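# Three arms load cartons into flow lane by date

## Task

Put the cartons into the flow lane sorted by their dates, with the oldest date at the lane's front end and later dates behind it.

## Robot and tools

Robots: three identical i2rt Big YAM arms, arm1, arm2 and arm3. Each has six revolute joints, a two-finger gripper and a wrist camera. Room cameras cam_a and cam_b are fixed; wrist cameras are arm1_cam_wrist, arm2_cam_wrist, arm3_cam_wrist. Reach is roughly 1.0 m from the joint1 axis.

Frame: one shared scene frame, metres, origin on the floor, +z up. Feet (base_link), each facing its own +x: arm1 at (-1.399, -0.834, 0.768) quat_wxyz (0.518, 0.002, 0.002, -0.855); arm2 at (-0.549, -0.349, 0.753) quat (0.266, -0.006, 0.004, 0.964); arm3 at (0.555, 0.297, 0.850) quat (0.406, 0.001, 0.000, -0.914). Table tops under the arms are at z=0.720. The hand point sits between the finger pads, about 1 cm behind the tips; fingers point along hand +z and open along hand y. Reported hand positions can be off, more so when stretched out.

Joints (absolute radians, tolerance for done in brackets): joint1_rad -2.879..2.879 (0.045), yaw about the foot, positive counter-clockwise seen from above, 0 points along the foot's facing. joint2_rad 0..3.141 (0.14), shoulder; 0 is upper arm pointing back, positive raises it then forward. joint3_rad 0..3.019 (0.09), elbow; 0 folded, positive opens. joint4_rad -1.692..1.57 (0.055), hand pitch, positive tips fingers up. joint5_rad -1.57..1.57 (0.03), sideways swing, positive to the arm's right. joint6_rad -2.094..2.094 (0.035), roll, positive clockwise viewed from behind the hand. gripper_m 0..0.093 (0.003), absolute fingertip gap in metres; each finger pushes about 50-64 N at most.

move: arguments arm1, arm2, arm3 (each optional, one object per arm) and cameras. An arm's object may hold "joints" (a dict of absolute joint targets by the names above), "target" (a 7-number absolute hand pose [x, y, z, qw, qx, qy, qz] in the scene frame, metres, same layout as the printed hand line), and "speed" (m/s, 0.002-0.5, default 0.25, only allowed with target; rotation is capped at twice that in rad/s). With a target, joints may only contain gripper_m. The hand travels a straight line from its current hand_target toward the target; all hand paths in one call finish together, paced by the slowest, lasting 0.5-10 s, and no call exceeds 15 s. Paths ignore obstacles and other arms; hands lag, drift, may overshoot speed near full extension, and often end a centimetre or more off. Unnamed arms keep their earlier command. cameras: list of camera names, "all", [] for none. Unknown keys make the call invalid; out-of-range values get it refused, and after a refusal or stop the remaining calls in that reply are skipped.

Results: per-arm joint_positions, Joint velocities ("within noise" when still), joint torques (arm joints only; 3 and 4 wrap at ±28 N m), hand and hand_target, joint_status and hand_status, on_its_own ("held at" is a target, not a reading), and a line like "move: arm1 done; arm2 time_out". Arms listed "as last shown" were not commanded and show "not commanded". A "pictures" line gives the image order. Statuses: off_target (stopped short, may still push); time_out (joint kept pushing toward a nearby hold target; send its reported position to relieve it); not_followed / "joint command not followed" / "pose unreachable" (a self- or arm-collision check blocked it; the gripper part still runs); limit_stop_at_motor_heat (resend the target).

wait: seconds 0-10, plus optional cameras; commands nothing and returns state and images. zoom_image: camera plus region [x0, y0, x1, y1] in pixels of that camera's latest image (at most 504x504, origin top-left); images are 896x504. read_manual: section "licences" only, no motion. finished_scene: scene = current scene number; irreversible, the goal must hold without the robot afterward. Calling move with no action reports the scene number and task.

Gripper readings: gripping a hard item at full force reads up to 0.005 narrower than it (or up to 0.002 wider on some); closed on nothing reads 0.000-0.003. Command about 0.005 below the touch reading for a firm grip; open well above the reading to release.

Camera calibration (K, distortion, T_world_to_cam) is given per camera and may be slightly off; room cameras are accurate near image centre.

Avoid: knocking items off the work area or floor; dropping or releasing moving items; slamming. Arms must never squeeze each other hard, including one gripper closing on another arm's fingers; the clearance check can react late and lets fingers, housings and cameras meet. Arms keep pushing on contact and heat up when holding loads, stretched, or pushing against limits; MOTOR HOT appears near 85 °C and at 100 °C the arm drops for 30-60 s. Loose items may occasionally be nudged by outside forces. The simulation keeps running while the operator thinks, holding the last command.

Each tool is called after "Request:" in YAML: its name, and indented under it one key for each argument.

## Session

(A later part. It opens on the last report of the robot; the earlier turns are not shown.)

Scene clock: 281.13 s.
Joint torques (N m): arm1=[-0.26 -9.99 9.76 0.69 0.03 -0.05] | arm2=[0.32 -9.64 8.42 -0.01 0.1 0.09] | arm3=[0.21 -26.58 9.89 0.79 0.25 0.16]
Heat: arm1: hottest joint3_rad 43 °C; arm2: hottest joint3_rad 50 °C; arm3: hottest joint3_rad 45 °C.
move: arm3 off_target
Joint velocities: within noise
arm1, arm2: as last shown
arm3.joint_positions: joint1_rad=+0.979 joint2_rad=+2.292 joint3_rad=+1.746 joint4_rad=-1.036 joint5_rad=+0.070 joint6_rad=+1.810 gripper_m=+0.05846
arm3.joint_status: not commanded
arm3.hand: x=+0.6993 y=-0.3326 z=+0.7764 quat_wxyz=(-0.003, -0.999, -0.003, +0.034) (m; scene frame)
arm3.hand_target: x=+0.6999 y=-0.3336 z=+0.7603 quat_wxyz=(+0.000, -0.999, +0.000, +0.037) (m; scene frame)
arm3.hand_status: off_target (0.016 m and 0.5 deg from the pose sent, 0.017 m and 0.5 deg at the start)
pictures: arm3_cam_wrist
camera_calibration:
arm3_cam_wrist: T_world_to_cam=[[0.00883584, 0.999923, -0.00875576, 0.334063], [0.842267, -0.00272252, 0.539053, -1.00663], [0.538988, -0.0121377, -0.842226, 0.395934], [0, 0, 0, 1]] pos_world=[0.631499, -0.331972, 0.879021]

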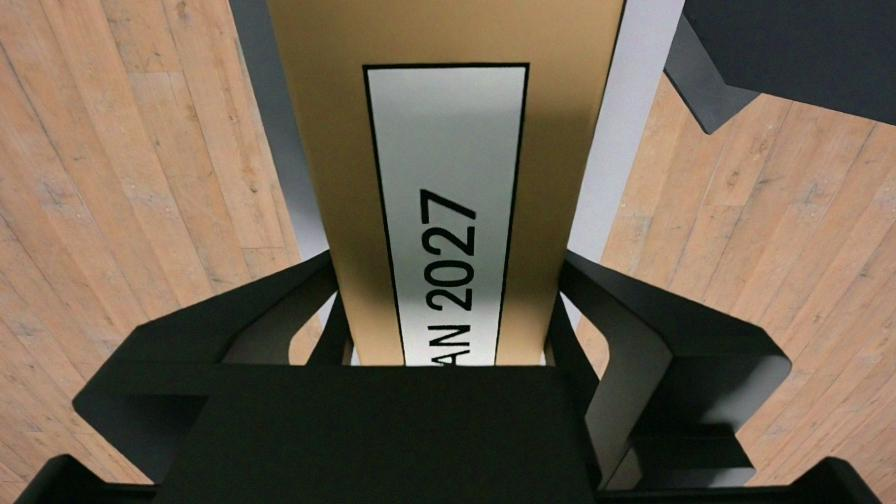

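Request:
move:
  arm3: {"target": [0.7, -0.335, 0.783, 0, 0.9993, 0, -0.0366], "joints": {"gripper_m": 0.088}, "speed": 0.1}
  cameras: []

Request:
move:
  arm3: {"target": [0.68, -0.32, 0.92, 0, 1, 0, 0], "speed": 0.3}
  cameras: ["cam_b"]

Request:
zoom_image:
  camera: "cam_b"
  region: [310, 190, 540, 330]

Request:
move:
  arm3: {"joints": {"joint1_rad": 1.876, "joint2_rad": 1.4, "joint3_rad": 1.5, "joint4_rad": -0.34, "joint5_rad": 0, "joint6_rad": 0}}
  cameras: ["arm3_cam_wrist", "cam_b"]

Request:
zoom_image:
  camera: "cam_b"
  region: [310, 190, 540, 330]

Scene clock: 286.37 s.
Joint torques (N m): arm1=[-0.26 -9.99 9.77 0.68 0.03 -0.05] | arm2=[0.32 -9.58 8.42 -0.03 0.1 0.09] | arm3=[0.21 -29.39 10.99 -0.14 0.25 0.15]
Heat: arm1: hottest joint3_rad 43 °C; arm2: hottest joint3_rad 50 °C; arm3: hottest joint3_rad 44 °C.
move: arm3 done
Joint velocities: within noise
arm1: as last shown
arm2.joint_positions: joint1_rad=-1.800 joint2_rad=+1.413 joint3_rad=+1.252 joint4_rad=-1.373 joint5_rad=-0.016 joint6_rad=+0.797 gripper_m=+0.08796
arm2.joint_status: not commanded
arm2.hand: x=-0.2633 y=-0.0464 z=+0.9606 quat_wxyz=(-0.012, +0.003, -1.000, -0.013) (m; scene frame)
arm2.hand_target: x=-0.2699 y=-0.0500 z=+0.9504 quat_wxyz=(+0.000, +0.000, -1.000, +0.000) (m; scene frame)
arm2.hand_status: not commanded
arm3.joint_positions: joint1_rad=+0.979 joint2_rad=+2.292 joint3_rad=+1.746 joint4_rad=-1.053 joint5_rad=+0.071 joint6_rad=+1.810 gripper_m=+0.08793
arm3.joint_status: all done
arm3.hand: x=+0.6983 y=-0.3286 z=+0.7765 quat_wxyz=(+0.005, -0.999, -0.004, +0.037) (m; scene frame)
arm3.hand_target: x=+0.7000 y=-0.3350 z=+0.7831 quat_wxyz=(+0.000, -0.999, +0.000, +0.036) (m; scene frame)
arm3.hand_status: done (0.009 m and 0.7 deg from the pose sent, 0.007 m and 0.5 deg at the start)
pictures: none
No camera images: "cameras" was empty.

Scene clock: 287.67 s.
Joint torques (N m): arm1=[-0.32 -10.05 9.77 0.68 0.03 -0.05] | arm2=[0.32 -9.58 8.43 -0.03 0.1 0.09] | arm3=[0.09 -24.7 12.81 -0.05 0.04 -0.05]
Heat: arm1: hottest joint3_rad 43 °C; arm2: hottest joint3_rad 50 °C; arm3: hottest joint3_rad 44 °C.
move: arm3 done
Joint velocities: within noise
arm1, arm2: as last shown
arm3.joint_positions: joint1_rad=+0.941 joint2_rad=+2.048 joint3_rad=+1.750 joint4_rad=-1.260 joint5_rad=+0.005 joint6_rad=+1.782 gripper_m=+0.08793
arm3.joint_status: not commanded
arm3.hand: x=+0.6812 y=-0.3140 z=+0.9279 quat_wxyz=(-0.007, -1.000, +0.002, +0.000) (m; scene frame)
arm3.hand_target: x=+0.6798 y=-0.3198 z=+0.9200 quat_wxyz=(+0.000, -1.000, +0.000, +0.000) (m; scene frame)
arm3.hand_status: done (0.010 m and 0.8 deg from the pose sent, 0.145 m and 4.3 deg at the start)
pictures: cam_b

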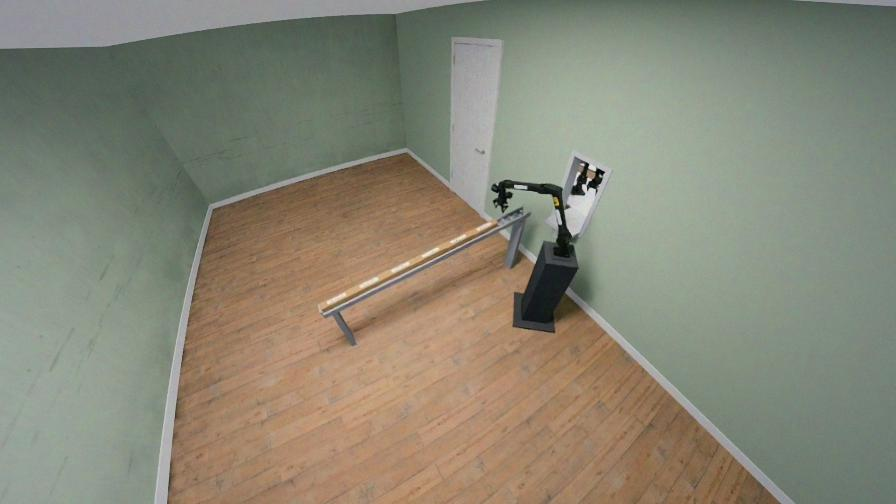

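Scaled by 2.191 from the camera's 896x504 image, which has a finer 1280x720 frame.

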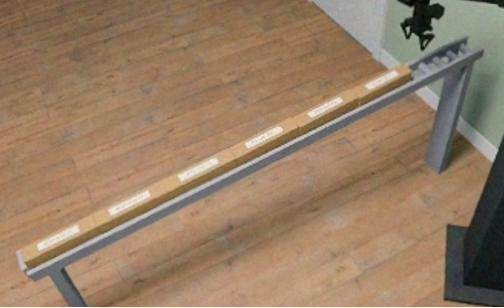

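Scene clock: 289.50 s.
Joint torques (N m): arm1=[-0.26 -9.99 9.77 0.68 0.03 -0.05] | arm2=[0.26 -9.52 8.42 -0.02 0.1 0.09] | arm3=[1.2 -17.2 13.27 2.39 0.12 -0.03]
Heat: arm1: hottest joint3_rad 43 °C; arm2: hottest joint3_rad 50 °C; arm3: hottest joint3_rad 44 °C.
move: arm3 done
Joint velocities: within noise
arm1, arm2: as last shown
arm3.joint_positions: joint1_rad=+1.865 joint2_rad=+1.393 joint3_rad=+1.496 joint4_rad=-0.355 joint5_rad=-0.003 joint6_rad=+0.009 gripper_m=+0.08801
arm3.joint_status: all done
arm3.hand: x=+1.1326 y=+0.0248 z=+1.3440 quat_wxyz=(-0.599, -0.175, -0.770, +0.130) (m; scene frame)
arm3.hand_target: x=+1.1384 y=+0.0294 z=+1.3461 quat_wxyz=(-0.604, -0.168, -0.768, +0.131) (m; scene frame)
arm3.hand_status: not commanded
pictures: arm3_cam_wrist, cam_b
camera_calibration:
arm3_cam_wrist: T_world_to_cam=[[-0.426814, -0.903953, -0.0264443, 0.542161], [-0.69497, 0.34657, -0.630005, 1.62711], [0.57866, -0.250517, -0.77614, 0.517024], [0, 0, 0, 1]] pos_world=[1.06301, 0.0557057, 1.44071]

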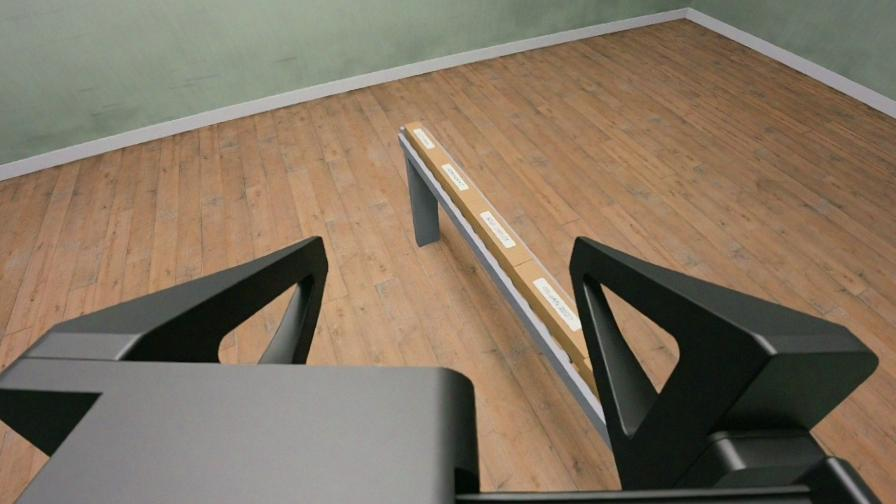

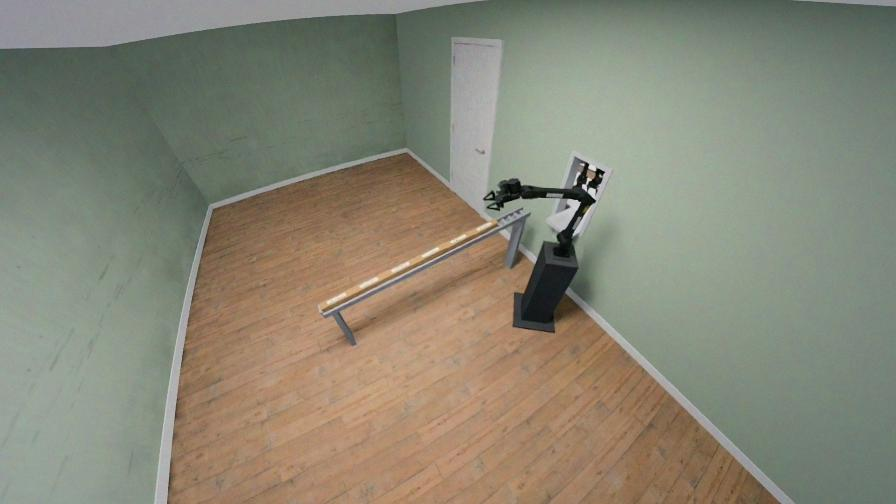

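Scaled by 2.191 from the camera's 896x504 image, which has a finer 1280x720 frame.

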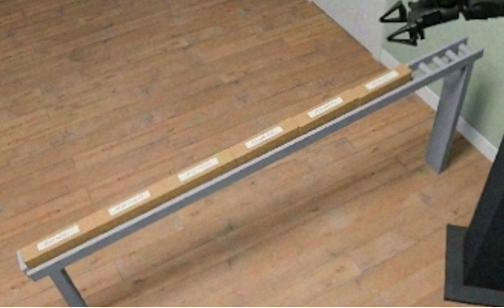

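Request:
finished_scene:
  scene: 2

The scene is finished: the task was done.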